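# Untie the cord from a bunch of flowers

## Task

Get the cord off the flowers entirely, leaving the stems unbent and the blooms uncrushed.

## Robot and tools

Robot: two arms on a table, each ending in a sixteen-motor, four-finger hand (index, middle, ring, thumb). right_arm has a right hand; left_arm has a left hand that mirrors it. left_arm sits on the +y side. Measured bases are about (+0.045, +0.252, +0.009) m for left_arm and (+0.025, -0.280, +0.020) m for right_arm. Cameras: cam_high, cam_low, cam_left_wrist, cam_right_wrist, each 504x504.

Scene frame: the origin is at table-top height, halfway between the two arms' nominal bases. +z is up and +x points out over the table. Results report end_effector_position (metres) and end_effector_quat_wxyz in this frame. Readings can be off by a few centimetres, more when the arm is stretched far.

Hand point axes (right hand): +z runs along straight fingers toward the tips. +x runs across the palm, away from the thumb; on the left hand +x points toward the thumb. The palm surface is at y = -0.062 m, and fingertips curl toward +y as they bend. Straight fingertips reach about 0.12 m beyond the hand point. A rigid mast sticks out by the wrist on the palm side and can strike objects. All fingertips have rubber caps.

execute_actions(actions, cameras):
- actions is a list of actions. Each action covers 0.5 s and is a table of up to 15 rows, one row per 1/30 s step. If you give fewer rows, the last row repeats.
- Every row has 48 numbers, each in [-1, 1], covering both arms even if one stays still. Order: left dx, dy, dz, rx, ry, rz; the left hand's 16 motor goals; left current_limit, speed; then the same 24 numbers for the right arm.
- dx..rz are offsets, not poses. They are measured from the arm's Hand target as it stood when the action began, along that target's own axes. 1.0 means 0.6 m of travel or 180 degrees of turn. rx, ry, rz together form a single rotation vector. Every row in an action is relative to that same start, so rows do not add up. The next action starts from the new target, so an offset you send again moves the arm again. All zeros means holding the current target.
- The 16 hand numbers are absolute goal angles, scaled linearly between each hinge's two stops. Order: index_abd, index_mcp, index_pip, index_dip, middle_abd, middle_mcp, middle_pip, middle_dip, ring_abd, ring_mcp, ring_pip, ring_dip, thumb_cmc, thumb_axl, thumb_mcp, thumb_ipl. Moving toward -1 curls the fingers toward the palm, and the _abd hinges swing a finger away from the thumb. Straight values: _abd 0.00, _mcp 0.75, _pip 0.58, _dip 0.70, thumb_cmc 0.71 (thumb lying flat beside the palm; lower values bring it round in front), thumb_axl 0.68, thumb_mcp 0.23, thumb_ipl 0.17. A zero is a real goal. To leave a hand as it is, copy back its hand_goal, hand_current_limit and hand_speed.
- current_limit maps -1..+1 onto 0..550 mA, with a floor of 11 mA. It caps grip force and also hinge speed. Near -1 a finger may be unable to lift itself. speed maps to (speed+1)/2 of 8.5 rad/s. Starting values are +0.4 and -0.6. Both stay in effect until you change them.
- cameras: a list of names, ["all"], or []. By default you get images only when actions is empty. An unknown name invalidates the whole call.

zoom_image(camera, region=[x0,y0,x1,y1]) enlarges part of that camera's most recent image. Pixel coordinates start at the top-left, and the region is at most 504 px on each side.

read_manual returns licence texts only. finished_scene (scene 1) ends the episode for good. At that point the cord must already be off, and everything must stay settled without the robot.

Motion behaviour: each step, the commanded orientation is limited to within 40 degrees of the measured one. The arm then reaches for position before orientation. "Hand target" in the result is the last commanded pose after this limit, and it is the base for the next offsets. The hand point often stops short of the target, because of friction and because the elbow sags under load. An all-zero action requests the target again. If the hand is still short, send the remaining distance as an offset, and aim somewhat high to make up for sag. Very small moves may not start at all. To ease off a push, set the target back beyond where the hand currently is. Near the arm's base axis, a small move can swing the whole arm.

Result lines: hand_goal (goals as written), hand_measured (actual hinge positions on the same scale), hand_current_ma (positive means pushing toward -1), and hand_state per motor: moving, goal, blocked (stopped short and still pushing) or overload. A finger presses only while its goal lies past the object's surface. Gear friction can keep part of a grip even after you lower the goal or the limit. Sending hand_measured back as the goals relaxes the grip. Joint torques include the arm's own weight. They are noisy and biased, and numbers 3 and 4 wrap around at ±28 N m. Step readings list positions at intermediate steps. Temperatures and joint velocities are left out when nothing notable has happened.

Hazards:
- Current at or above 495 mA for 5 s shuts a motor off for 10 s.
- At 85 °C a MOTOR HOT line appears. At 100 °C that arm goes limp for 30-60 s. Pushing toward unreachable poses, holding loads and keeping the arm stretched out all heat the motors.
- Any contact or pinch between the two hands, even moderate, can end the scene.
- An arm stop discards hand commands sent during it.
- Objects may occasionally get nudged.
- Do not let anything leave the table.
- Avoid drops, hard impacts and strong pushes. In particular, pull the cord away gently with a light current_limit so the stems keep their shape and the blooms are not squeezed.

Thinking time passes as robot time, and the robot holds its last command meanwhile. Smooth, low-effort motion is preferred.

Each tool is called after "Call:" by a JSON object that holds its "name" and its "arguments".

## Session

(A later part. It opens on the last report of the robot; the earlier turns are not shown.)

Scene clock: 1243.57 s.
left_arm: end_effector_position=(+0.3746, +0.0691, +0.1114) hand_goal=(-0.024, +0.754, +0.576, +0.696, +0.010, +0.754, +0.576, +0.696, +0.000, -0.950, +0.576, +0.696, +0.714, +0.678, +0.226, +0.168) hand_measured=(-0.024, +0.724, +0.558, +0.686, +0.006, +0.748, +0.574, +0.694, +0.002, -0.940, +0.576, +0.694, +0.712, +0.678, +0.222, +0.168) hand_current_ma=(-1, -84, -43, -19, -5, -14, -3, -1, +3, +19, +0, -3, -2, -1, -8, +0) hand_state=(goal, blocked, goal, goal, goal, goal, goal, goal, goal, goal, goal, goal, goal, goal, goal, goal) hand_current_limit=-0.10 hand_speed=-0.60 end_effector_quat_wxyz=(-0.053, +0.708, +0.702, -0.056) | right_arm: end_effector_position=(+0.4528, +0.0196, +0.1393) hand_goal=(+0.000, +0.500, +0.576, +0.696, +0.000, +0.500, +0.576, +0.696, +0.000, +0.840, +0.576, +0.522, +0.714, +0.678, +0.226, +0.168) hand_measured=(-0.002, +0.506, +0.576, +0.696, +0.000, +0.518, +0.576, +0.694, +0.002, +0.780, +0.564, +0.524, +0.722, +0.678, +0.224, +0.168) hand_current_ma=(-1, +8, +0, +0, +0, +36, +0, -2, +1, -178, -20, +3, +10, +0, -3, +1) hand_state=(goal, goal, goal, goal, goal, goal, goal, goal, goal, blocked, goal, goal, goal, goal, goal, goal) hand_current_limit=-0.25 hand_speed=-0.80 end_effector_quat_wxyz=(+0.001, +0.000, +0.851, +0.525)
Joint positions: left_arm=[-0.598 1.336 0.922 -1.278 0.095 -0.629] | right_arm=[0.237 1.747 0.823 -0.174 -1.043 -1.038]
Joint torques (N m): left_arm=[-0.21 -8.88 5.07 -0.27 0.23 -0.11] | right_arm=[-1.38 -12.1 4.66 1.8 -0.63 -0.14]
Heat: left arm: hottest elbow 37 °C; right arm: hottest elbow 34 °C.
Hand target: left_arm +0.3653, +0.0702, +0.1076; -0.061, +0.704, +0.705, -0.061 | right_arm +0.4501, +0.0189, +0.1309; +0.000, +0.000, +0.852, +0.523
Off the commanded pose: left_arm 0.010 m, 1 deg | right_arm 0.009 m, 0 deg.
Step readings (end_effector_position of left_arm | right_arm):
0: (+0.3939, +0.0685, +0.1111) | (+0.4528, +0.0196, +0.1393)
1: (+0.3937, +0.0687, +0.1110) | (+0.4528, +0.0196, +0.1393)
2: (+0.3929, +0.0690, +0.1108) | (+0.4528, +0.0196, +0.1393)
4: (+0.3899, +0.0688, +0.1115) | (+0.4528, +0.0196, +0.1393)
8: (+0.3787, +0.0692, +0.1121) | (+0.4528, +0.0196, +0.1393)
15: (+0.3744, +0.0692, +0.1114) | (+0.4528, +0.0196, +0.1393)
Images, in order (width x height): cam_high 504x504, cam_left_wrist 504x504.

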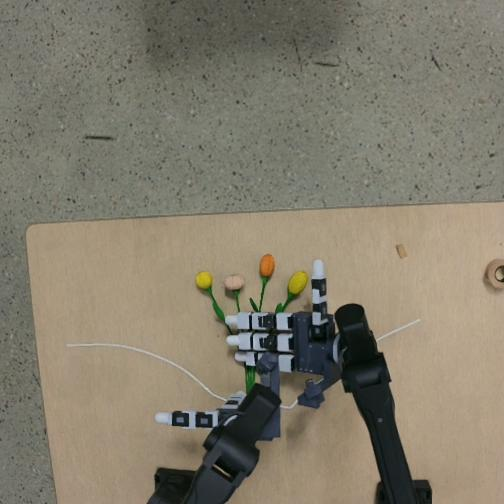

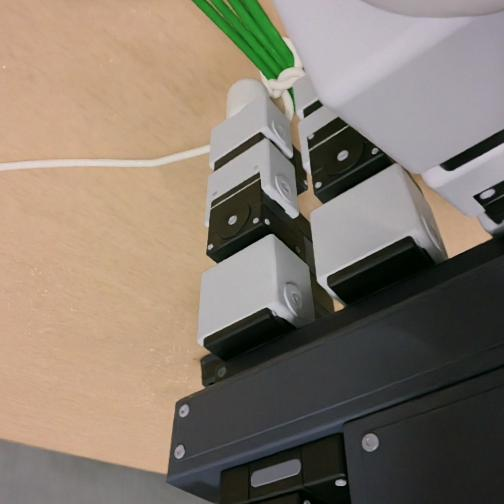

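Call:
{"name": "execute_actions", "arguments": {"actions": [[[0.002,-0.033,0.006,0,0,0,-0.035,0.754,0.576,0.696,0.02,0.754,0.576,0.696,0,-0.95,0.576,0.696,0.714,0.678,0.226,0.168,-0.1,-0.6,0,0,0,0,0,0,0,0.5,0.576,0.696,0,0.5,0.576,0.696,0,0.84,0.576,0.522,0.714,0.678,0.226,0.168,-0.25,-0.8]]], "cameras": ["cam_high","cam_left_wrist"]}}

Call:
{"name": "zoom_image", "arguments": {"camera": "cam_left_wrist", "region": [160, 0, 420, 240]}}

Call:
{"name": "zoom_image", "arguments": {"camera": "cam_high", "region": [160, 240, 360, 480]}}

Scene clock: 1250.40 s.
left_arm: end_effector_position=(+0.3539, +0.0699, +0.1108) hand_goal=(-0.034, +0.754, +0.576, +0.696, +0.020, +0.754, +0.576, +0.696, +0.000, -0.950, +0.576, +0.696, +0.714, +0.678, +0.226, +0.168) hand_measured=(-0.032, +0.736, +0.566, +0.690, +0.016, +0.748, +0.574, +0.694, +0.002, -0.940, +0.576, +0.694, +0.712, +0.678, +0.222, +0.168) hand_current_ma=(+2, -44, -22, -11, -5, -12, -3, -1, +3, +19, +0, -3, -2, -1, -8, +0) hand_state=(goal, goal, goal, goal, goal, goal, goal, goal, goal, goal, goal, goal, goal, goal, goal, goal) hand_current_limit=-0.10 hand_speed=-0.60 end_effector_quat_wxyz=(-0.053, +0.707, +0.703, -0.057) | right_arm: end_effector_position=(+0.4527, +0.0196, +0.1396) hand_goal=(+0.000, +0.500, +0.576, +0.696, +0.000, +0.500, +0.576, +0.696, +0.000, +0.840, +0.576, +0.522, +0.714, +0.678, +0.226, +0.168) hand_measured=(-0.002, +0.506, +0.576, +0.696, +0.000, +0.518, +0.576, +0.694, +0.002, +0.780, +0.564, +0.524, +0.722, +0.678, +0.224, +0.168) hand_current_ma=(-1, +8, +0, +0, +0, +36, +0, -2, +1, -178, -20, +3, +10, +0, -3, +1) hand_state=(goal, goal, goal, goal, goal, goal, goal, goal, goal, blocked, goal, goal, goal, goal, goal, goal) hand_current_limit=-0.25 hand_speed=-0.80 end_effector_quat_wxyz=(+0.000, +0.000, +0.851, +0.526)
Joint positions: left_arm=[-0.633 1.292 0.88 -1.278 0.101 -0.666] | right_arm=[0.237 1.747 0.823 -0.174 -1.045 -1.038]
Joint torques (N m): left_arm=[-0.26 -8.12 5.11 -0.24 0.18 -0.07] | right_arm=[-1.44 -11.93 4.74 1.74 -0.64 -0.17]
Heat: left arm: hottest elbow 37 °C; right arm: hottest elbow 34 °C.
Hand target: left_arm +0.3452, +0.0714, +0.1074; -0.061, +0.704, +0.705, -0.061 | right_arm +0.4501, +0.0189, +0.1309; +0.000, +0.000, +0.852, +0.523
Off the commanded pose: left_arm 0.010 m, 1 deg | right_arm 0.009 m, 0 deg.
Step readings (end_effector_position of left_arm | right_arm):
0: (+0.3746, +0.0691, +0.1114) | (+0.4528, +0.0196, +0.1393)
1: (+0.3745, +0.0692, +0.1113) | (+0.4528, +0.0196, +0.1393)
2: (+0.3738, +0.0694, +0.1111) | (+0.4528, +0.0196, +0.1393)
4: (+0.3700, +0.0699, +0.1116) | (+0.4528, +0.0196, +0.1393)
8: (+0.3587, +0.0700, +0.1117) | (+0.4527, +0.0196, +0.1396)
15: (+0.3538, +0.0699, +0.1108) | (+0.4527, +0.0196, +0.1396)
Images, in order (width x height): cam_high 504x504, cam_left_wrist 504x504.

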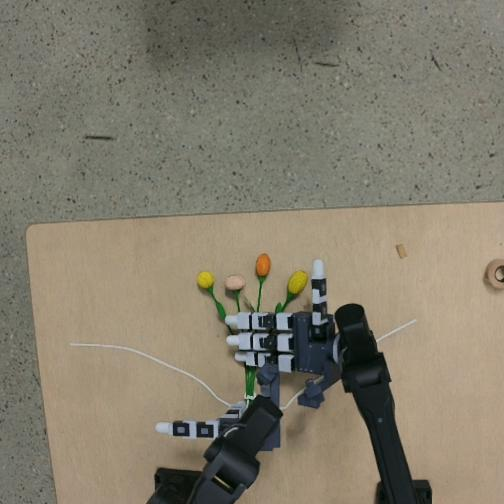

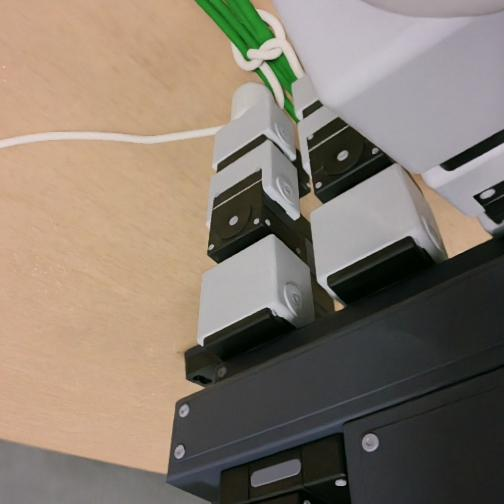

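Scaled by 1.938 from the camera's 504x504 image, which has a finer 720x720 frame.

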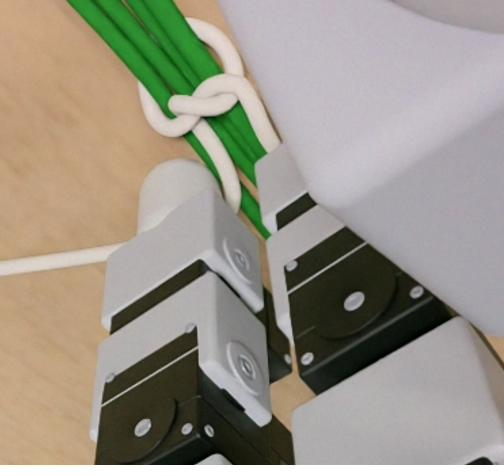

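Scaled by 2.100 from the camera's 504x504 image, which has a finer 720x720 frame.

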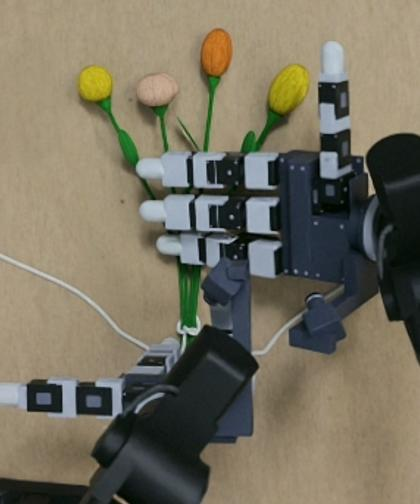

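Call:
{"name": "execute_actions", "arguments": {"actions": [[[0,-0.013,-0.074,0,0,0,0.09,0.754,0.576,0.696,-0.09,0.754,0.576,0.696,0,-0.95,0.576,0.696,0.714,0.678,0.226,0.168,-0.1,-0.6,0,0,0,0,0,0,0,0.5,0.576,0.696,0,0.5,0.576,0.696,0,0.84,0.576,0.522,0.714,0.678,0.226,0.168,-0.25,-0.8]],[[-0.014,0.098,-0.017,0,0,0,0.05,0.754,0.576,0.696,-0.05,0.754,0.576,0.696,0,-0.95,0.576,0.696,0.714,0.678,0.226,0.168,-0.1,-0.6,0,0,0,0,0,0,0,0.5,0.576,0.696,0,0.5,0.576,0.696,0,0.84,0.576,0.522,0.714,0.678,0.226,0.168,-0.25,-0.8]],[[0.007,0.008,0.046,0,0,0,0.05,0.754,0.576,0.696,-0.05,0.754,0.576,0.696,0,-0.95,0.576,0.696,0.714,0.678,0.226,0.168,-0.1,-0.6,0,0,0,0,0,0,0,0.5,0.576,0.696,0,0.5,0.576,0.696,0,0.84,0.576,0.522,0.714,0.678,0.226,0.168,-0.25,-0.8]]], "cameras": ["cam_high","cam_left_wrist"]}}

Call:
{"name": "zoom_image", "arguments": {"camera": "cam_left_wrist", "region": [160, 0, 420, 240]}}

Call:
{"name": "zoom_image", "arguments": {"camera": "cam_high", "region": [160, 240, 360, 480]}}

Scene clock: 1261.63 s.
left_arm: end_effector_position=(+0.4029, +0.0649, +0.1331) hand_goal=(+0.050, +0.754, +0.576, +0.696, -0.050, +0.754, +0.576, +0.696, +0.000, -0.950, +0.576, +0.696, +0.714, +0.678, +0.226, +0.168) hand_measured=(+0.052, +0.750, +0.572, +0.694, -0.052, +0.750, +0.574, +0.694, +0.002, -0.940, +0.576, +0.694, +0.712, +0.678, +0.222, +0.168) hand_current_ma=(+2, -8, -5, -4, -3, -7, -3, -1, +2, +19, +0, -3, -2, -1, -8, +0) hand_state=(goal, goal, goal, goal, goal, goal, goal, goal, goal, goal, goal, goal, goal, goal, goal, goal) hand_current_limit=-0.10 hand_speed=-0.60 end_effector_quat_wxyz=(-0.054, +0.704, +0.706, -0.058) | right_arm: end_effector_position=(+0.4527, +0.0196, +0.1396) hand_goal=(+0.000, +0.500, +0.576, +0.696, +0.000, +0.500, +0.576, +0.696, +0.000, +0.840, +0.576, +0.522, +0.714, +0.678, +0.226, +0.168) hand_measured=(-0.002, +0.506, +0.576, +0.696, +0.000, +0.518, +0.576, +0.694, +0.002, +0.780, +0.564, +0.524, +0.722, +0.678, +0.224, +0.168) hand_current_ma=(-1, +8, +0, +0, +0, +36, +0, -2, +1, -178, -20, +3, +10, +0, -3, +1) hand_state=(goal, goal, goal, goal, goal, goal, goal, goal, goal, blocked, goal, goal, goal, goal, goal, goal) hand_current_limit=-0.25 hand_speed=-0.80 end_effector_quat_wxyz=(+0.000, +0.000, +0.851, +0.526)
Joint positions: left_arm=[-0.56 1.385 1.031 -1.345 0.095 -0.603] | right_arm=[0.237 1.747 0.823 -0.174 -1.045 -1.038]
Joint torques (N m): left_arm=[1.67 -8.06 5.68 0.2 -0.11 0.14] | right_arm=[-1.61 -12.1 4.63 1.83 -0.63 -0.16]
Heat: left arm: hottest elbow 37 °C; right arm: hottest elbow 34 °C.
Hand target: left_arm +0.4047, +0.0672, +0.1244; -0.061, +0.704, +0.705, -0.061 | right_arm +0.4501, +0.0189, +0.1309; +0.000, +0.000, +0.852, +0.523
Off the commanded pose: left_arm 0.009 m, 1 deg | right_arm 0.009 m, 0 deg.
Step readings (end_effector_position of left_arm | right_arm):
0: (+0.3539, +0.0699, +0.1108) | (+0.4527, +0.0196, +0.1396)
1: (+0.3539, +0.0699, +0.1108) | (+0.4527, +0.0196, +0.1396)
2: (+0.3527, +0.0709, +0.1110) | (+0.4527, +0.0196, +0.1396)
4: (+0.3461, +0.0762, +0.1121) | (+0.4527, +0.0196, +0.1396)
8: (+0.3351, +0.0852, +0.1215) | (+0.4527, +0.0196, +0.1396)
15: (+0.3389, +0.0818, +0.1350) | (+0.4527, +0.0196, +0.1396)
16: (+0.3389, +0.0817, +0.1354) | (+0.4527, +0.0196, +0.1396)
17: (+0.3397, +0.0816, +0.1365) | (+0.4527, +0.0196, +0.1396)
19: (+0.3467, +0.0794, +0.1397) | (+0.4527, +0.0196, +0.1396)
23: (+0.3789, +0.0713, +0.1449) | (+0.4527, +0.0196, +0.1396)
30: (+0.3905, +0.0726, +0.1405) | (+0.4527, +0.0196, +0.1396)
31: (+0.3905, +0.0726, +0.1405) | (+0.4527, +0.0196, +0.1396)
32: (+0.3906, +0.0723, +0.1403) | (+0.4527, +0.0196, +0.1396)
34: (+0.3923, +0.0712, +0.1399) | (+0.4527, +0.0196, +0.1396)
38: (+0.4014, +0.0657, +0.1372) | (+0.4527, +0.0196, +0.1396)
45: (+0.4030, +0.0648, +0.1332) | (+0.4527, +0.0196, +0.1396)
Images, in order (width x height): cam_high 504x504, cam_left_wrist 504x504.

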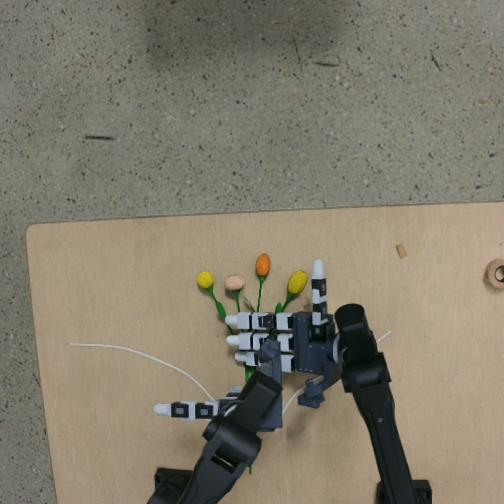

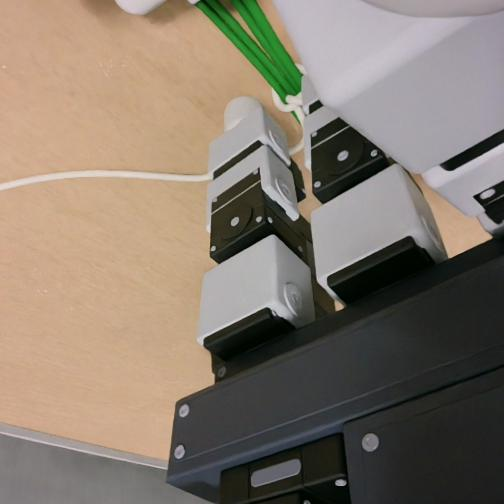

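Scaled by 1.938 from the camera's 504x504 image, which has a finer 720x720 frame.

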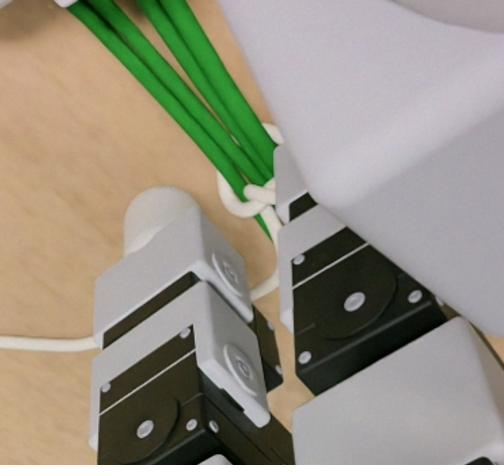

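Scaled by 2.100 from the camera's 504x504 image, which has a finer 720x720 frame.

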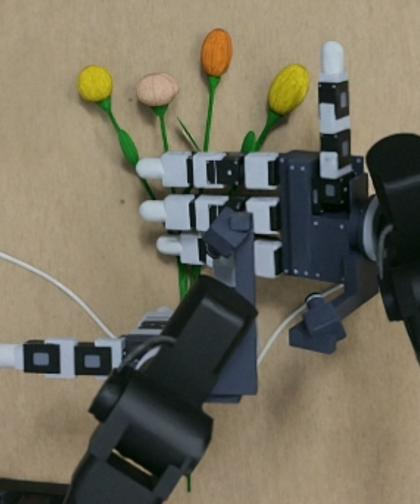

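Call:
{"name": "execute_actions", "arguments": {"actions": [[[0.002,-0.001,0.036,0,0,0,0.04,0.754,0.576,0.696,-0.05,0.754,0.576,0.696,0,-0.95,0.576,0.696,0.714,0.678,0.226,0.168,-0.1,-0.6,0,0,0,0,0,0,0,0.5,0.576,0.696,0,0.5,0.576,0.696,0,0.84,0.576,0.522,0.714,0.678,0.226,0.168,-0.25,-0.8]],[[0,0.0,-0.002,0,0,0,-0.055,0.754,0.576,0.696,0.045,0.754,0.576,0.696,0,-0.95,0.576,0.696,0.714,0.678,0.226,0.168,-0.1,-0.6,0,0,0,0,0,0,0,0.5,0.576,0.696,0,0.5,0.576,0.696,0,0.84,0.576,0.522,0.714,0.678,0.226,0.168,-0.25,-0.8]]], "cameras": ["cam_high","cam_left_wrist"]}}

Call:
{"name": "zoom_image", "arguments": {"camera": "cam_left_wrist", "region": [160, 0, 420, 240]}}

Scene clock: 1269.07 s.
left_arm: end_effector_position=(+0.3977, +0.0685, +0.1102) hand_goal=(-0.054, +0.754, +0.576, +0.696, +0.046, +0.754, +0.576, +0.696, +0.000, -0.950, +0.576, +0.696, +0.714, +0.678, +0.226, +0.168) hand_measured=(-0.044, +0.750, +0.574, +0.694, +0.042, +0.750, +0.574, +0.694, +0.002, -0.940, +0.576, +0.694, +0.712, +0.678, +0.222, +0.168) hand_current_ma=(+15, -8, -4, -3, -6, -7, -3, -1, +2, +19, +0, -3, -2, -1, -8, +0) hand_state=(goal, goal, goal, goal, goal, goal, goal, goal, goal, goal, goal, goal, goal, goal, goal, goal) hand_current_limit=-0.10 hand_speed=-0.60 end_effector_quat_wxyz=(-0.060, +0.703, +0.706, -0.059) | right_arm: end_effector_position=(+0.4527, +0.0196, +0.1396) hand_goal=(+0.000, +0.500, +0.576, +0.696, +0.000, +0.500, +0.576, +0.696, +0.000, +0.840, +0.576, +0.522, +0.714, +0.678, +0.226, +0.168) hand_measured=(-0.002, +0.506, +0.576, +0.696, +0.000, +0.518, +0.576, +0.694, +0.002, +0.780, +0.564, +0.524, +0.722, +0.678, +0.224, +0.168) hand_current_ma=(-1, +8, +0, +0, +0, +36, +0, -2, +1, -178, -20, +3, +10, +0, -3, +1) hand_state=(goal, goal, goal, goal, goal, goal, goal, goal, goal, blocked, goal, goal, goal, goal, goal, goal) hand_current_limit=-0.25 hand_speed=-0.80 end_effector_quat_wxyz=(+0.000, +0.000, +0.851, +0.526)
Joint positions: left_arm=[-0.56 1.4 0.982 -1.292 0.095 -0.603] | right_arm=[0.237 1.747 0.823 -0.174 -1.045 -1.038]
Joint torques (N m): left_arm=[1.08 -8.35 5.82 0.1 -0.1 0.09] | right_arm=[-1.55 -12.28 4.67 1.8 -0.62 -0.14]
Heat: left arm: hottest elbow 37 °C; right arm: hottest elbow 34 °C.
Hand target: left_arm +0.4006, +0.0683, +0.1045; -0.061, +0.704, +0.705, -0.061 | right_arm +0.4501, +0.0189, +0.1309; +0.000, +0.000, +0.852, +0.523
Off the commanded pose: left_arm 0.006 m, 0 deg | right_arm 0.009 m, 0 deg.
Step readings (end_effector_position of left_arm | right_arm):
0: (+0.4029, +0.0649, +0.1331) | (+0.4527, +0.0196, +0.1396)
1: (+0.4029, +0.0649, +0.1331) | (+0.4527, +0.0196, +0.1396)
2: (+0.4027, +0.0651, +0.1322) | (+0.4527, +0.0196, +0.1396)
4: (+0.4024, +0.0653, +0.1277) | (+0.4527, +0.0196, +0.1396)
8: (+0.3979, +0.0684, +0.1154) | (+0.4527, +0.0196, +0.1396)
15: (+0.3977, +0.0685, +0.1102) | (+0.4527, +0.0196, +0.1396)
16: (+0.3977, +0.0685, +0.1102) | (+0.4527, +0.0196, +0.1396)
17: (+0.3977, +0.0685, +0.1102) | (+0.4527, +0.0196, +0.1396)
19: (+0.3977, +0.0685, +0.1102) | (+0.4527, +0.0196, +0.1396)
23: (+0.3977, +0.0685, +0.1102) | (+0.4527, +0.0196, +0.1396)
30: (+0.3977, +0.0685, +0.1102) | (+0.4527, +0.0196, +0.1396)
Images, in order (width x height): cam_high 504x504, cam_left_wrist 504x504.

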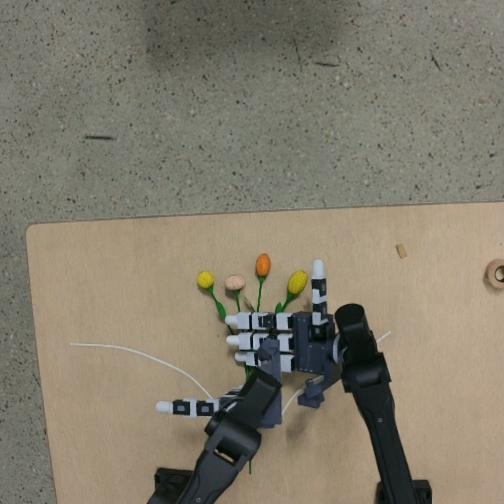

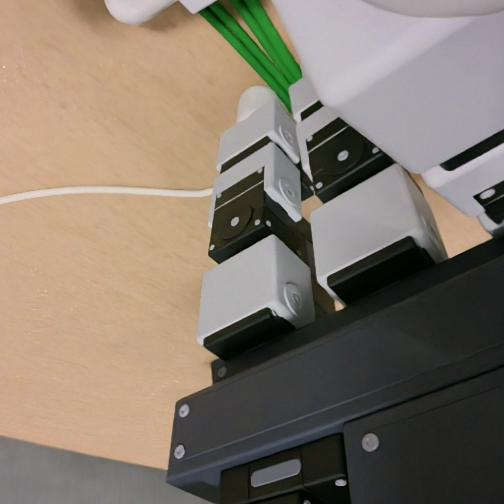

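Scaled by 1.938 from the camera's 504x504 image, which has a finer 720x720 frame.

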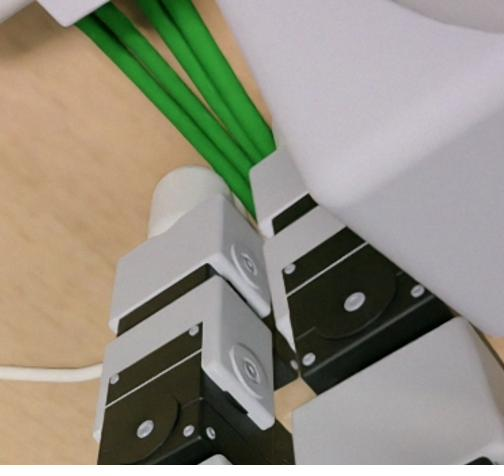

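Call:
{"name": "execute_actions", "arguments": {"actions": [[[0.002,-0.033,0.003,0,0,0,-0.05,0.754,0.576,0.696,0.04,0.754,0.576,0.696,0,-0.95,0.576,0.696,0.714,0.678,0.226,0.168,-0.1,-0.6,0,0,0,0,0,0,0,0.5,0.576,0.696,0,0.5,0.576,0.696,0,0.84,0.576,0.522,0.714,0.678,0.226,0.168,-0.25,-0.8]],[[0.002,-0.025,0.004,0,0,0,-0.05,0.754,0.576,0.696,0.04,0.754,0.576,0.696,0,-0.95,0.576,0.696,0.714,0.678,0.226,0.168,-0.1,-0.6,0,0,0,0,0,0,0,0.5,0.576,0.696,0,0.5,0.576,0.696,0,0.84,0.576,0.522,0.714,0.678,0.226,0.168,-0.25,-0.8]]], "cameras": ["cam_high","cam_left_wrist"]}}

Call:
{"name": "zoom_image", "arguments": {"camera": "cam_left_wrist", "region": [160, 0, 420, 240]}}

Call:
{"name": "zoom_image", "arguments": {"camera": "cam_high", "region": [160, 240, 360, 480]}}

Scene clock: 1275.57 s.
left_arm: end_effector_position=(+0.3754, +0.0697, +0.1113) hand_goal=(-0.050, +0.754, +0.576, +0.696, +0.040, +0.754, +0.576, +0.696, +0.000, -0.950, +0.576, +0.696, +0.714, +0.678, +0.226, +0.168) hand_measured=(-0.050, +0.728, +0.560, +0.688, +0.034, +0.748, +0.574, +0.694, +0.002, -0.940, +0.576, +0.694, +0.712, +0.678, +0.222, +0.168) hand_current_ma=(-1, -74, -37, -17, -7, -9, -3, -1, +2, +19, +0, -3, -2, -1, -8, +0) hand_state=(goal, blocked, goal, goal, goal, goal, goal, goal, goal, goal, goal, goal, goal, goal, goal, goal) hand_current_limit=-0.10 hand_speed=-0.60 end_effector_quat_wxyz=(-0.052, +0.708, +0.702, -0.056) | right_arm: end_effector_position=(+0.4527, +0.0196, +0.1396) hand_goal=(+0.000, +0.500, +0.576, +0.696, +0.000, +0.500, +0.576, +0.696, +0.000, +0.840, +0.576, +0.522, +0.714, +0.678, +0.226, +0.168) hand_measured=(-0.002, +0.506, +0.576, +0.696, +0.000, +0.518, +0.576, +0.694, +0.002, +0.780, +0.564, +0.524, +0.722, +0.678, +0.224, +0.168) hand_current_ma=(-1, +8, +0, +0, +0, +36, +0, -2, +1, -177, -20, +3, +10, +0, -3, +1) hand_state=(goal, goal, goal, goal, goal, goal, goal, goal, goal, blocked, goal, goal, goal, goal, goal, goal) hand_current_limit=-0.25 hand_speed=-0.80 end_effector_quat_wxyz=(+0.000, +0.000, +0.851, +0.526)
Joint positions: left_arm=[-0.595 1.336 0.922 -1.276 0.095 -0.626] | right_arm=[0.237 1.747 0.823 -0.174 -1.045 -1.038]
Joint torques (N m): left_arm=[-0.26 -8.41 4.93 -0.21 0.22 -0.1] | right_arm=[-1.38 -12.34 4.72 1.8 -0.62 -0.16]
Heat: left arm: hottest elbow 37 °C; right arm: hottest elbow 34 °C.
Hand target: left_arm +0.3656, +0.0709, +0.1062; -0.061, +0.704, +0.705, -0.061 | right_arm +0.4501, +0.0189, +0.1309; +0.000, +0.000, +0.852, +0.523
Off the commanded pose: left_arm 0.011 m, 1 deg | right_arm 0.009 m, 0 deg.
Step readings (end_effector_position of left_arm | right_arm):
0: (+0.3977, +0.0685, +0.1102) | (+0.4527, +0.0196, +0.1396)
1: (+0.3977, +0.0685, +0.1102) | (+0.4527, +0.0196, +0.1396)
2: (+0.3975, +0.0687, +0.1097) | (+0.4527, +0.0196, +0.1396)
4: (+0.3967, +0.0690, +0.1093) | (+0.4527, +0.0196, +0.1396)
8: (+0.3926, +0.0689, +0.1104) | (+0.4527, +0.0196, +0.1396)
15: (+0.3900, +0.0686, +0.1107) | (+0.4527, +0.0196, +0.1396)
16: (+0.3900, +0.0686, +0.1108) | (+0.4527, +0.0196, +0.1396)
17: (+0.3892, +0.0689, +0.1105) | (+0.4527, +0.0196, +0.1396)
19: (+0.3866, +0.0690, +0.1112) | (+0.4527, +0.0196, +0.1396)
23: (+0.3785, +0.0691, +0.1119) | (+0.4527, +0.0196, +0.1396)
30: (+0.3754, +0.0696, +0.1113) | (+0.4527, +0.0196, +0.1396)
Images, in order (width x height): cam_high 504x504, cam_left_wrist 504x504.

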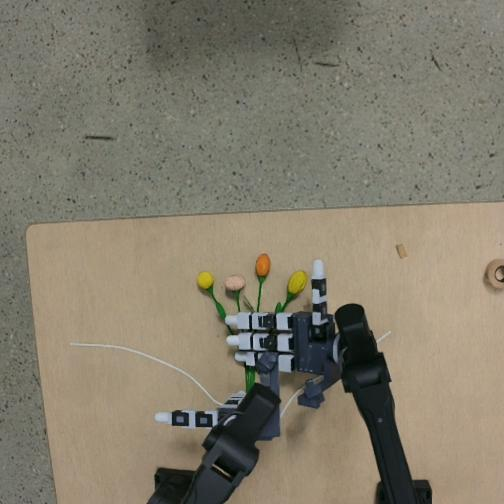

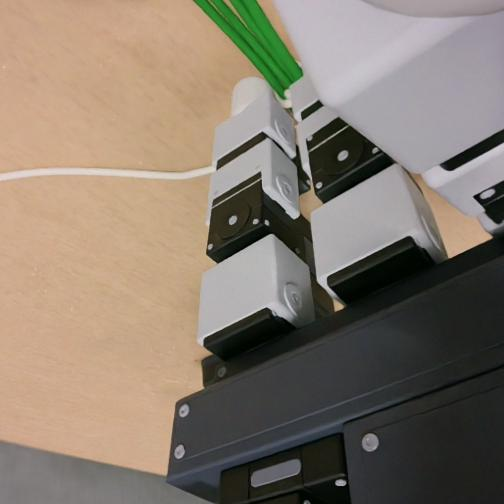

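Scaled by 1.938 from the camera's 504x504 image, which has a finer 720x720 frame.

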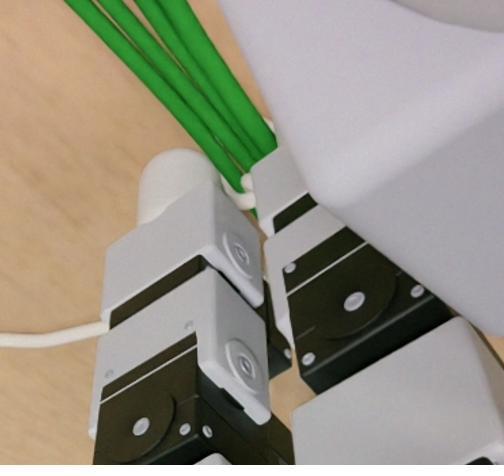

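Scaled by 2.100 from the camera's 504x504 image, which has a finer 720x720 frame.

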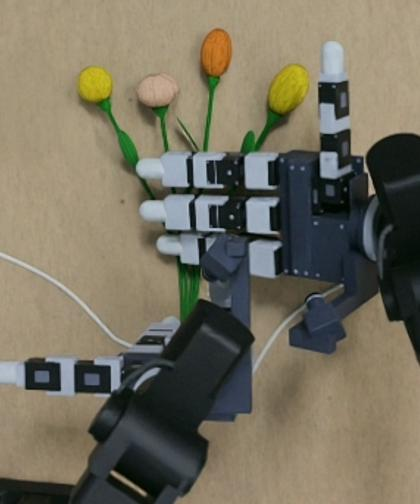

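Call:
{"name": "execute_actions", "arguments": {"actions": [[[0.002,-0.03,0.006,0,0,0,-0.05,0.754,0.576,0.696,0.04,0.754,0.576,0.696,0,-0.95,0.576,0.696,0.714,0.678,0.226,0.168,-0.1,-0.6,0,0,0,0,0,0,0,0.5,0.576,0.696,0,0.5,0.576,0.696,0,0.84,0.576,0.522,0.714,0.678,0.226,0.168,-0.25,-0.8]],[[0.002,-0.03,0.005,0,0,0,-0.05,0.754,0.576,0.696,0.04,0.754,0.576,0.696,0,-0.95,0.576,0.696,0.714,0.678,0.226,0.168,-0.1,-0.6,0,0,0,0,0,0,0,0.5,0.576,0.696,0,0.5,0.576,0.696,0,0.84,0.576,0.522,0.714,0.678,0.226,0.168,-0.25,-0.8]]], "cameras": ["cam_high","cam_left_wrist"]}}

Call:
{"name": "zoom_image", "arguments": {"camera": "cam_left_wrist", "region": [160, 0, 420, 240]}}

Call:
{"name": "zoom_image", "arguments": {"camera": "cam_high", "region": [160, 240, 360, 480]}}

Scene clock: 1281.97 s.
left_arm: end_effector_position=(+0.3395, +0.0708, +0.1113) hand_goal=(-0.050, +0.754, +0.576, +0.696, +0.040, +0.754, +0.576, +0.696, +0.000, -0.950, +0.576, +0.696, +0.714, +0.678, +0.226, +0.168) hand_measured=(-0.052, +0.728, +0.560, +0.688, +0.034, +0.748, +0.574, +0.694, +0.002, -0.940, +0.576, +0.694, +0.712, +0.678, +0.222, +0.168) hand_current_ma=(-1, -70, -35, -16, -7, -10, -3, -1, +2, +19, +0, -3, -2, -1, -8, +0) hand_state=(goal, blocked, goal, goal, goal, goal, goal, goal, goal, goal, goal, goal, goal, goal, goal, goal) hand_current_limit=-0.10 hand_speed=-0.60 end_effector_quat_wxyz=(-0.049, +0.708, +0.702, -0.056) | right_arm: end_effector_position=(+0.4527, +0.0196, +0.1396) hand_goal=(+0.000, +0.500, +0.576, +0.696, +0.000, +0.500, +0.576, +0.696, +0.000, +0.840, +0.576, +0.522, +0.714, +0.678, +0.226, +0.168) hand_measured=(-0.002, +0.506, +0.576, +0.696, +0.000, +0.518, +0.576, +0.694, +0.002, +0.780, +0.564, +0.524, +0.722, +0.678, +0.224, +0.168) hand_current_ma=(-1, +8, +0, +0, +0, +36, +0, -2, +1, -174, -20, +3, +10, +0, -3, +1) hand_state=(goal, goal, goal, goal, goal, goal, goal, goal, goal, blocked, goal, goal, goal, goal, goal, goal) hand_current_limit=-0.25 hand_speed=-0.80 end_effector_quat_wxyz=(+0.000, +0.000, +0.851, +0.526)
Joint positions: left_arm=[-0.661 1.253 0.847 -1.273 0.103 -0.692] | right_arm=[0.237 1.747 0.823 -0.174 -1.045 -1.038]
Joint torques (N m): left_arm=[-0.32 -7.41 5 -0.39 0.23 -0.09] | right_arm=[-1.49 -12.45 4.7 1.84 -0.62 -0.15]
Heat: left arm: hottest elbow 37 °C; right arm: hottest elbow 34 °C.
Hand target: left_arm +0.3291, +0.0732, +0.1060; -0.061, +0.704, +0.705, -0.061 | right_arm +0.4501, +0.0189, +0.1309; +0.000, +0.000, +0.852, +0.523
Off the commanded pose: left_arm 0.012 m, 2 deg | right_arm 0.009 m, 0 deg.
Step readings (end_effector_position of left_arm | right_arm):
0: (+0.3754, +0.0697, +0.1113) | (+0.4527, +0.0196, +0.1396)
1: (+0.3753, +0.0698, +0.1111) | (+0.4527, +0.0196, +0.1396)
2: (+0.3746, +0.0699, +0.1110) | (+0.4527, +0.0196, +0.1396)
4: (+0.3714, +0.0701, +0.1115) | (+0.4527, +0.0196, +0.1396)
8: (+0.3619, +0.0700, +0.1120) | (+0.4527, +0.0196, +0.1396)
15: (+0.3577, +0.0702, +0.1113) | (+0.4527, +0.0196, +0.1396)
16: (+0.3576, +0.0703, +0.1112) | (+0.4527, +0.0196, +0.1396)
17: (+0.3570, +0.0704, +0.1111) | (+0.4527, +0.0196, +0.1396)
19: (+0.3535, +0.0706, +0.1115) | (+0.4527, +0.0196, +0.1396)
23: (+0.3434, +0.0702, +0.1117) | (+0.4527, +0.0196, +0.1396)
30: (+0.3395, +0.0706, +0.1111) | (+0.4527, +0.0196, +0.1396)
Images, in order (width x height): cam_high 504x504, cam_left_wrist 504x504.

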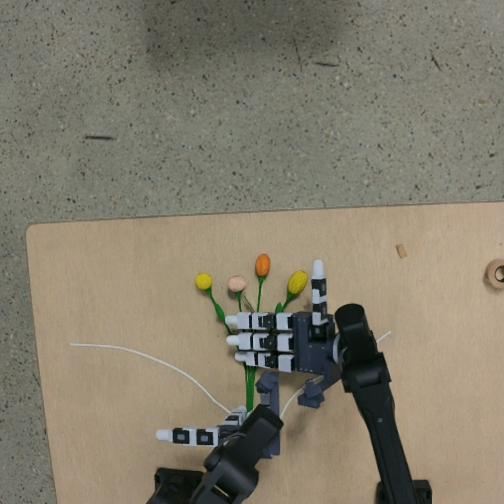

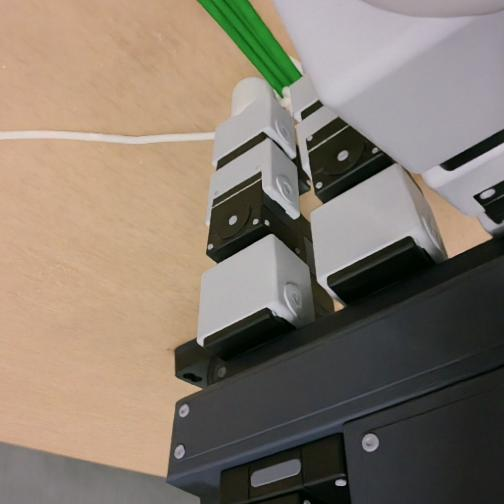

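Scaled by 1.938 from the camera's 504x504 image, which has a finer 720x720 frame.

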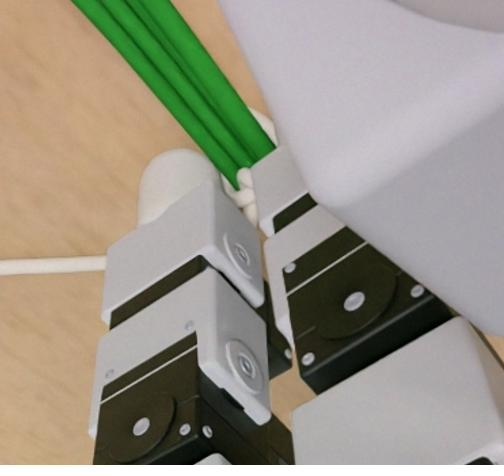

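Scaled by 2.100 from the camera's 504x504 image, which has a finer 720x720 frame.

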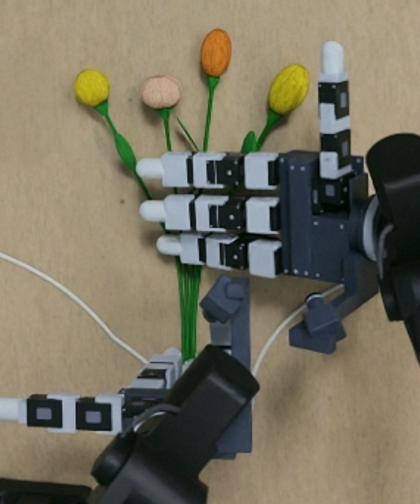

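Call:
{"name": "execute_actions", "arguments": {"actions": [[[0.002,-0.03,0.006,0,0,0,-0.05,0.754,0.576,0.696,0.04,0.754,0.576,0.696,0,-0.95,0.576,0.696,0.714,0.678,0.226,0.168,-0.1,-0.6,0,0,0,0,0,0,0,0.5,0.576,0.696,0,0.5,0.576,0.696,0,0.84,0.576,0.522,0.714,0.678,0.226,0.168,-0.25,-0.8]],[[0.002,-0.03,0.005,0,0,0,-0.05,0.754,0.576,0.696,0.04,0.754,0.576,0.696,0,-0.95,0.576,0.696,0.714,0.678,0.226,0.168,-0.1,-0.6,0,0,0,0,0,0,0,0.5,0.576,0.696,0,0.5,0.576,0.696,0,0.84,0.576,0.522,0.714,0.678,0.226,0.168,-0.25,-0.8]]], "cameras": ["cam_high","cam_left_wrist"]}}

Call:
{"name": "zoom_image", "arguments": {"camera": "cam_left_wrist", "region": [160, 0, 420, 240]}}

Call:
{"name": "zoom_image", "arguments": {"camera": "cam_high", "region": [160, 250, 360, 490]}}

Scene clock: 1289.97 s.
left_arm: end_effector_position=(+0.3052, +0.0711, +0.1120) hand_goal=(-0.050, +0.754, +0.576, +0.696, +0.040, +0.754, +0.576, +0.696, +0.000, -0.950, +0.576, +0.696, +0.714, +0.678, +0.226, +0.168) hand_measured=(-0.050, +0.708, +0.548, +0.680, +0.034, +0.748, +0.574, +0.694, +0.002, -0.940, +0.576, +0.694, +0.712, +0.678, +0.222, +0.168) hand_current_ma=(+0, -143, -75, -34, -7, -10, -3, -1, +2, +19, +0, -3, -2, -1, -8, +0) hand_state=(goal, blocked, blocked, goal, goal, goal, goal, goal, goal, goal, goal, goal, goal, goal, goal, goal) hand_current_limit=-0.10 hand_speed=-0.60 end_effector_quat_wxyz=(-0.045, +0.709, +0.702, -0.055) | right_arm: end_effector_position=(+0.4527, +0.0196, +0.1396) hand_goal=(+0.000, +0.500, +0.576, +0.696, +0.000, +0.500, +0.576, +0.696, +0.000, +0.840, +0.576, +0.522, +0.714, +0.678, +0.226, +0.168) hand_measured=(-0.002, +0.506, +0.576, +0.696, +0.000, +0.518, +0.576, +0.694, +0.002, +0.780, +0.564, +0.524, +0.722, +0.678, +0.224, +0.168) hand_current_ma=(-1, +8, +0, +0, +0, +36, +0, -2, +1, -174, -20, +3, +10, +0, -3, +1) hand_state=(goal, goal, goal, goal, goal, goal, goal, goal, goal, blocked, goal, goal, goal, goal, goal, goal) hand_current_limit=-0.25 hand_speed=-0.80 end_effector_quat_wxyz=(+0.000, +0.000, +0.851, +0.526)
Joint positions: left_arm=[-0.738 1.17 0.782 -1.273 0.11 -0.769] | right_arm=[0.237 1.747 0.823 -0.174 -1.045 -1.038]
Joint torques (N m): left_arm=[-0.26 -6.3 4.88 -0.59 0.36 -0.15] | right_arm=[-1.44 -11.87 4.77 1.8 -0.6 -0.18]
Heat: left arm: hottest elbow 36 °C; right arm: hottest elbow 34 °C.
Hand target: left_arm +0.2925, +0.0756, +0.1055; -0.061, +0.704, +0.705, -0.061 | right_arm +0.4501, +0.0189, +0.1309; +0.000, +0.000, +0.852, +0.523
Off the commanded pose: left_arm 0.015 m, 2 deg | right_arm 0.009 m, 0 deg.
Step readings (end_effector_position of left_arm | right_arm):
0: (+0.3395, +0.0708, +0.1113) | (+0.4527, +0.0196, +0.1396)
1: (+0.3395, +0.0708, +0.1113) | (+0.4527, +0.0196, +0.1396)
2: (+0.3389, +0.0710, +0.1112) | (+0.4527, +0.0196, +0.1396)
4: (+0.3353, +0.0710, +0.1115) | (+0.4527, +0.0196, +0.1396)
8: (+0.3257, +0.0707, +0.1119) | (+0.4527, +0.0196, +0.1396)
15: (+0.3219, +0.0708, +0.1114) | (+0.4527, +0.0196, +0.1396)
16: (+0.3219, +0.0710, +0.1114) | (+0.4527, +0.0196, +0.1396)
17: (+0.3212, +0.0711, +0.1113) | (+0.4527, +0.0196, +0.1396)
19: (+0.3178, +0.0710, +0.1118) | (+0.4527, +0.0196, +0.1396)
23: (+0.3086, +0.0705, +0.1123) | (+0.4527, +0.0196, +0.1396)
30: (+0.3053, +0.0708, +0.1120) | (+0.4527, +0.0196, +0.1396)
Images, in order (width x height): cam_high 504x504, cam_left_wrist 504x504.

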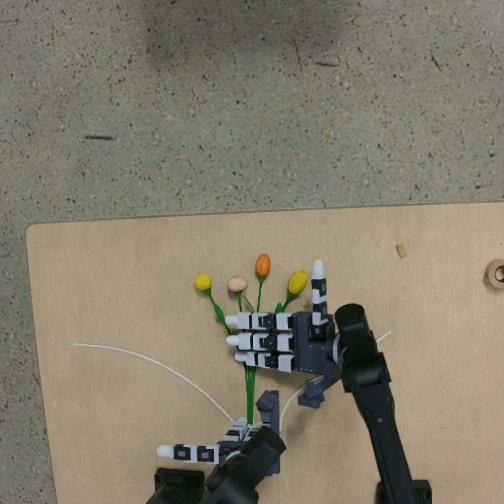

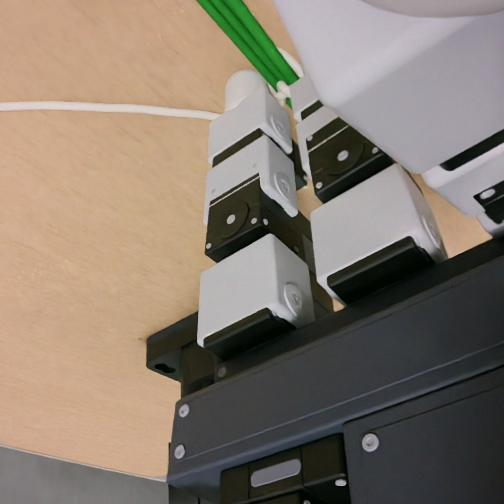

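Scaled by 1.938 from the camera's 504x504 image, which has a finer 720x720 frame.

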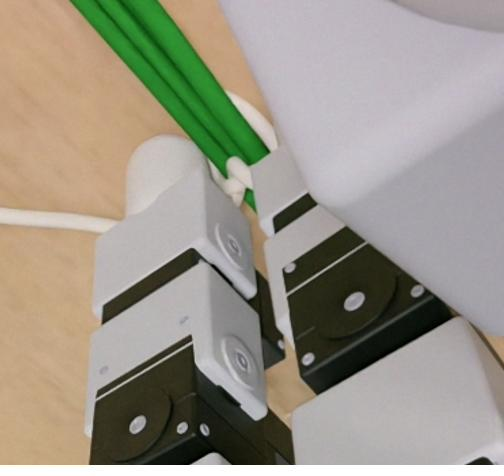

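Scaled by 2.100 from the camera's 504x504 image, which has a finer 720x720 frame.

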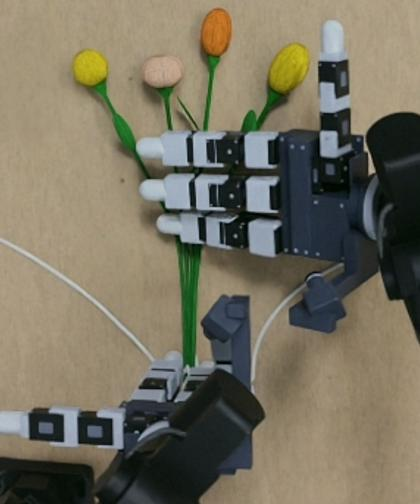

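Call:
{"name": "execute_actions", "arguments": {"actions": [[[0.001,-0.03,0.006,0,0,0,-0.05,0.754,0.576,0.696,0.04,0.754,0.576,0.696,0,-0.95,0.576,0.696,0.714,0.678,0.226,0.168,0.1,-0.6,0,0,0,0,0,0,0,0.5,0.576,0.696,0,0.5,0.576,0.696,0,0.84,0.576,0.522,0.714,0.678,0.226,0.168,-0.25,-0.8]],[[0.0,-0.03,0.005,0,0,0,-0.05,0.754,0.576,0.696,0.04,0.754,0.576,0.696,0,-0.95,0.576,0.696,0.714,0.678,0.226,0.168,0.1,-0.6,0,0,0,0,0,0,0,0.5,0.576,0.696,0,0.5,0.576,0.696,0,0.84,0.576,0.522,0.714,0.678,0.226,0.168,-0.25,-0.8]]], "cameras": ["cam_high","cam_left_wrist"]}}

Call:
{"name": "zoom_image", "arguments": {"camera": "cam_left_wrist", "region": [160, 0, 420, 240]}}

Call:
{"name": "zoom_image", "arguments": {"camera": "cam_high", "region": [160, 250, 360, 490]}}

Scene clock: 1298.67 s.
left_arm: end_effector_position=(+0.2706, +0.0699, +0.1128) hand_goal=(-0.050, +0.754, +0.576, +0.696, +0.040, +0.754, +0.576, +0.696, +0.000, -0.950, +0.576, +0.696, +0.714, +0.678, +0.226, +0.168) hand_measured=(-0.048, +0.688, +0.534, +0.674, +0.036, +0.748, +0.574, +0.694, +0.002, -0.940, +0.576, +0.694, +0.712, +0.678, +0.222, +0.168) hand_current_ma=(+1, -231, -124, -54, -5, -10, -3, -1, +2, +19, +0, -3, -2, -1, -8, +0) hand_state=(goal, blocked, blocked, blocked, goal, goal, goal, goal, goal, goal, goal, goal, goal, goal, goal, goal) hand_current_limit=0.10 hand_speed=-0.60 end_effector_quat_wxyz=(-0.040, +0.709, +0.702, -0.053) | right_arm: end_effector_position=(+0.4527, +0.0196, +0.1396) hand_goal=(+0.000, +0.500, +0.576, +0.696, +0.000, +0.500, +0.576, +0.696, +0.000, +0.840, +0.576, +0.522, +0.714, +0.678, +0.226, +0.168) hand_measured=(-0.002, +0.506, +0.576, +0.696, +0.000, +0.518, +0.576, +0.694, +0.002, +0.780, +0.564, +0.524, +0.722, +0.678, +0.224, +0.168) hand_current_ma=(-1, +8, +0, +0, +0, +36, +0, -2, +1, -174, -20, +3, +10, +0, -3, +1) hand_state=(goal, goal, goal, goal, goal, goal, goal, goal, goal, blocked, goal, goal, goal, goal, goal, goal) hand_current_limit=-0.25 hand_speed=-0.80 end_effector_quat_wxyz=(+0.000, +0.000, +0.851, +0.526)
Joint positions: left_arm=[-0.839 1.094 0.728 -1.276 0.113 -0.87] | right_arm=[0.237 1.747 0.823 -0.174 -1.045 -1.038]
Joint torques (N m): left_arm=[-0.5 -5.19 4.93 -0.85 0.73 -0.12] | right_arm=[-1.38 -12.16 4.74 1.85 -0.6 -0.17]
Heat: left arm: hottest elbow 37 °C; right arm: hottest elbow 34 °C.
Hand target: left_arm +0.2558, +0.0761, +0.1052; -0.061, +0.704, +0.705, -0.061 | right_arm +0.4501, +0.0189, +0.1309; +0.000, +0.000, +0.852, +0.523
Off the commanded pose: left_arm 0.018 m, 3 deg | right_arm 0.009 m, 0 deg.
Step readings (end_effector_position of left_arm | right_arm):
0: (+0.3052, +0.0711, +0.1120) | (+0.4527, +0.0196, +0.1396)
1: (+0.3051, +0.0710, +0.1121) | (+0.4527, +0.0196, +0.1396)
2: (+0.3045, +0.0712, +0.1119) | (+0.4527, +0.0196, +0.1396)
4: (+0.3009, +0.0707, +0.1123) | (+0.4527, +0.0196, +0.1396)
8: (+0.2917, +0.0700, +0.1127) | (+0.4527, +0.0196, +0.1396)
15: (+0.2888, +0.0705, +0.1127) | (+0.4527, +0.0196, +0.1396)
16: (+0.2886, +0.0706, +0.1127) | (+0.4527, +0.0196, +0.1396)
17: (+0.2879, +0.0708, +0.1125) | (+0.4527, +0.0196, +0.1396)
19: (+0.2843, +0.0701, +0.1128) | (+0.4527, +0.0196, +0.1396)
23: (+0.2746, +0.0690, +0.1130) | (+0.4527, +0.0196, +0.1396)
30: (+0.2709, +0.0697, +0.1128) | (+0.4527, +0.0196, +0.1396)
Images, in order (width x height): cam_high 504x504, cam_left_wrist 504x504.

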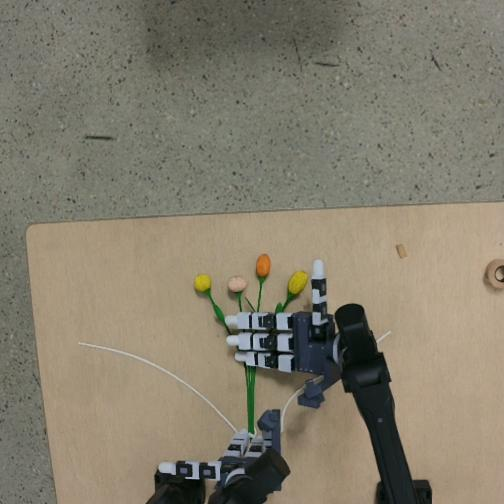

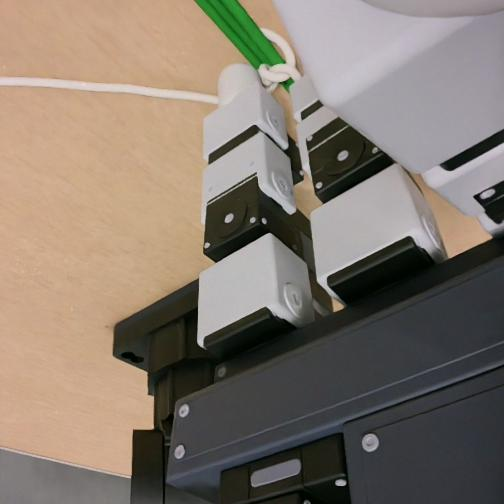

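Scaled by 1.938 from the camera's 504x504 image, which has a finer 720x720 frame.

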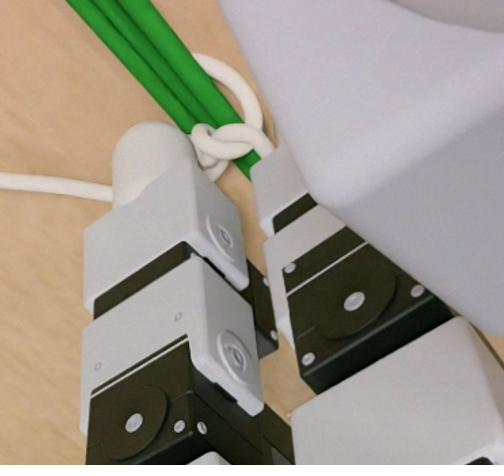

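Scaled by 2.100 from the camera's 504x504 image, which has a finer 720x720 frame.

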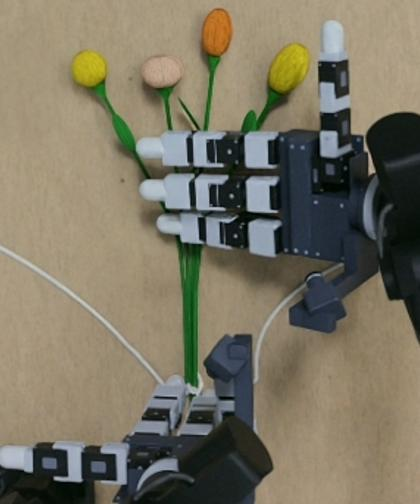

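Call:
{"name": "execute_actions", "arguments": {"actions": [[[0.001,-0.025,0.005,0,0,0,-0.05,0.77,0.58,0.696,0.04,0.754,0.576,0.696,0,-0.95,0.576,0.696,0.714,0.678,0.226,0.168,0.2,-0.6,0,0,0,0,0,0,0,0.5,0.576,0.696,0,0.5,0.576,0.696,0,0.84,0.576,0.522,0.714,0.678,0.226,0.168,-0.25,-0.8]],[[0.0,-0.025,0.005,0,0,0,-0.05,0.77,0.58,0.696,0.04,0.754,0.576,0.696,0,-0.95,0.576,0.696,0.714,0.678,0.226,0.168,0.2,-0.6,0,0,0,0,0,0,0,0.5,0.576,0.696,0,0.5,0.576,0.696,0,0.84,0.576,0.522,0.714,0.678,0.226,0.168,-0.25,-0.8]]], "cameras": ["cam_high","cam_left_wrist"]}}

Call:
{"name": "zoom_image", "arguments": {"camera": "cam_left_wrist", "region": [160, 0, 420, 240]}}

Call:
{"name": "zoom_image", "arguments": {"camera": "cam_high", "region": [160, 250, 360, 490]}}

Scene clock: 1306.87 s.
left_arm: end_effector_position=(+0.2398, +0.0691, +0.1127) hand_goal=(-0.050, +0.770, +0.580, +0.696, +0.040, +0.754, +0.576, +0.696, +0.000, -0.950, +0.576, +0.696, +0.714, +0.678, +0.226, +0.168) hand_measured=(-0.050, +0.688, +0.532, +0.672, +0.036, +0.748, +0.574, +0.694, +0.002, -0.940, +0.576, +0.694, +0.712, +0.678, +0.222, +0.168) hand_current_ma=(+0, -304, -141, -58, -5, -10, -3, -1, +2, +19, +0, -3, -2, -1, -8, +0) hand_state=(goal, blocked, blocked, blocked, goal, goal, goal, goal, goal, goal, goal, goal, goal, goal, goal, goal) hand_current_limit=0.20 hand_speed=-0.60 end_effector_quat_wxyz=(-0.039, +0.709, +0.702, -0.054) | right_arm: end_effector_position=(+0.4527, +0.0196, +0.1396) hand_goal=(+0.000, +0.500, +0.576, +0.696, +0.000, +0.500, +0.576, +0.696, +0.000, +0.840, +0.576, +0.522, +0.714, +0.678, +0.226, +0.168) hand_measured=(-0.002, +0.506, +0.576, +0.696, +0.000, +0.518, +0.576, +0.694, +0.002, +0.780, +0.564, +0.524, +0.722, +0.678, +0.224, +0.168) hand_current_ma=(-1, +8, +0, +0, +0, +36, +0, -2, +1, -174, -20, +3, +10, +0, -3, +1) hand_state=(goal, goal, goal, goal, goal, goal, goal, goal, goal, blocked, goal, goal, goal, goal, goal, goal) hand_current_limit=-0.25 hand_speed=-0.80 end_effector_quat_wxyz=(+0.000, +0.000, +0.851, +0.526)
Joint positions: left_arm=[-0.938 1.033 0.689 -1.282 0.121 -0.97] | right_arm=[0.237 1.747 0.823 -0.174 -1.045 -1.038]
Joint torques (N m): left_arm=[-0.62 -4.42 4.92 -0.79 0.83 -0.14] | right_arm=[-1.38 -12.22 4.77 1.74 -0.61 -0.16]
Heat: left arm: hottest elbow 36 °C; right arm: hottest elbow 34 °C.
Hand target: left_arm +0.2253, +0.0767, +0.1046; -0.061, +0.704, +0.705, -0.061 | right_arm +0.4501, +0.0189, +0.1309; +0.000, +0.000, +0.852, +0.523
Off the commanded pose: left_arm 0.018 m, 3 deg | right_arm 0.009 m, 0 deg.
Step readings (end_effector_position of left_arm | right_arm):
0: (+0.2706, +0.0699, +0.1128) | (+0.4527, +0.0196, +0.1396)
1: (+0.2704, +0.0702, +0.1127) | (+0.4527, +0.0196, +0.1396)
2: (+0.2699, +0.0701, +0.1127) | (+0.4527, +0.0196, +0.1396)
4: (+0.2668, +0.0697, +0.1127) | (+0.4527, +0.0196, +0.1396)
8: (+0.2589, +0.0690, +0.1131) | (+0.4527, +0.0196, +0.1396)
15: (+0.2557, +0.0694, +0.1128) | (+0.4527, +0.0196, +0.1396)
16: (+0.2556, +0.0695, +0.1129) | (+0.4527, +0.0196, +0.1396)
17: (+0.2549, +0.0698, +0.1126) | (+0.4527, +0.0196, +0.1396)
19: (+0.2517, +0.0691, +0.1128) | (+0.4527, +0.0196, +0.1396)
23: (+0.2435, +0.0682, +0.1129) | (+0.4527, +0.0196, +0.1396)
30: (+0.2401, +0.0687, +0.1127) | (+0.4527, +0.0196, +0.1396)
Images, in order (width x height): cam_high 504x504, cam_left_wrist 504x504.

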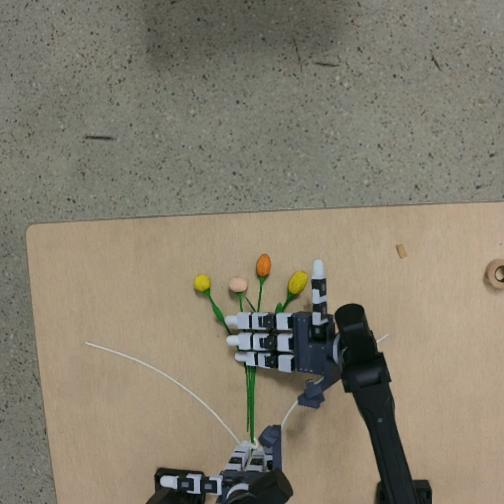

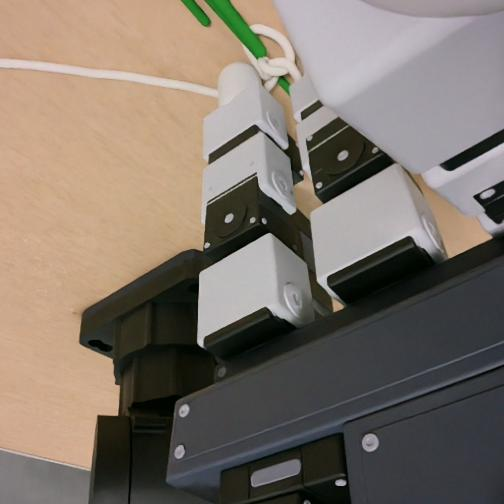

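Scaled by 1.938 from the camera's 504x504 image, which has a finer 720x720 frame.

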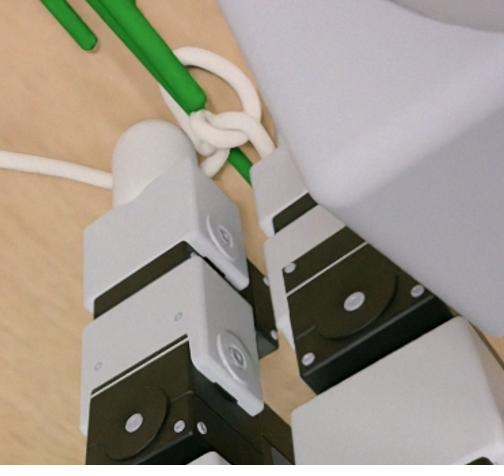

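Scaled by 2.100 from the camera's 504x504 image, which has a finer 720x720 frame.

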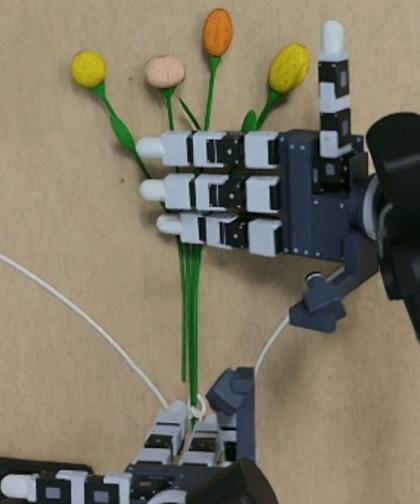

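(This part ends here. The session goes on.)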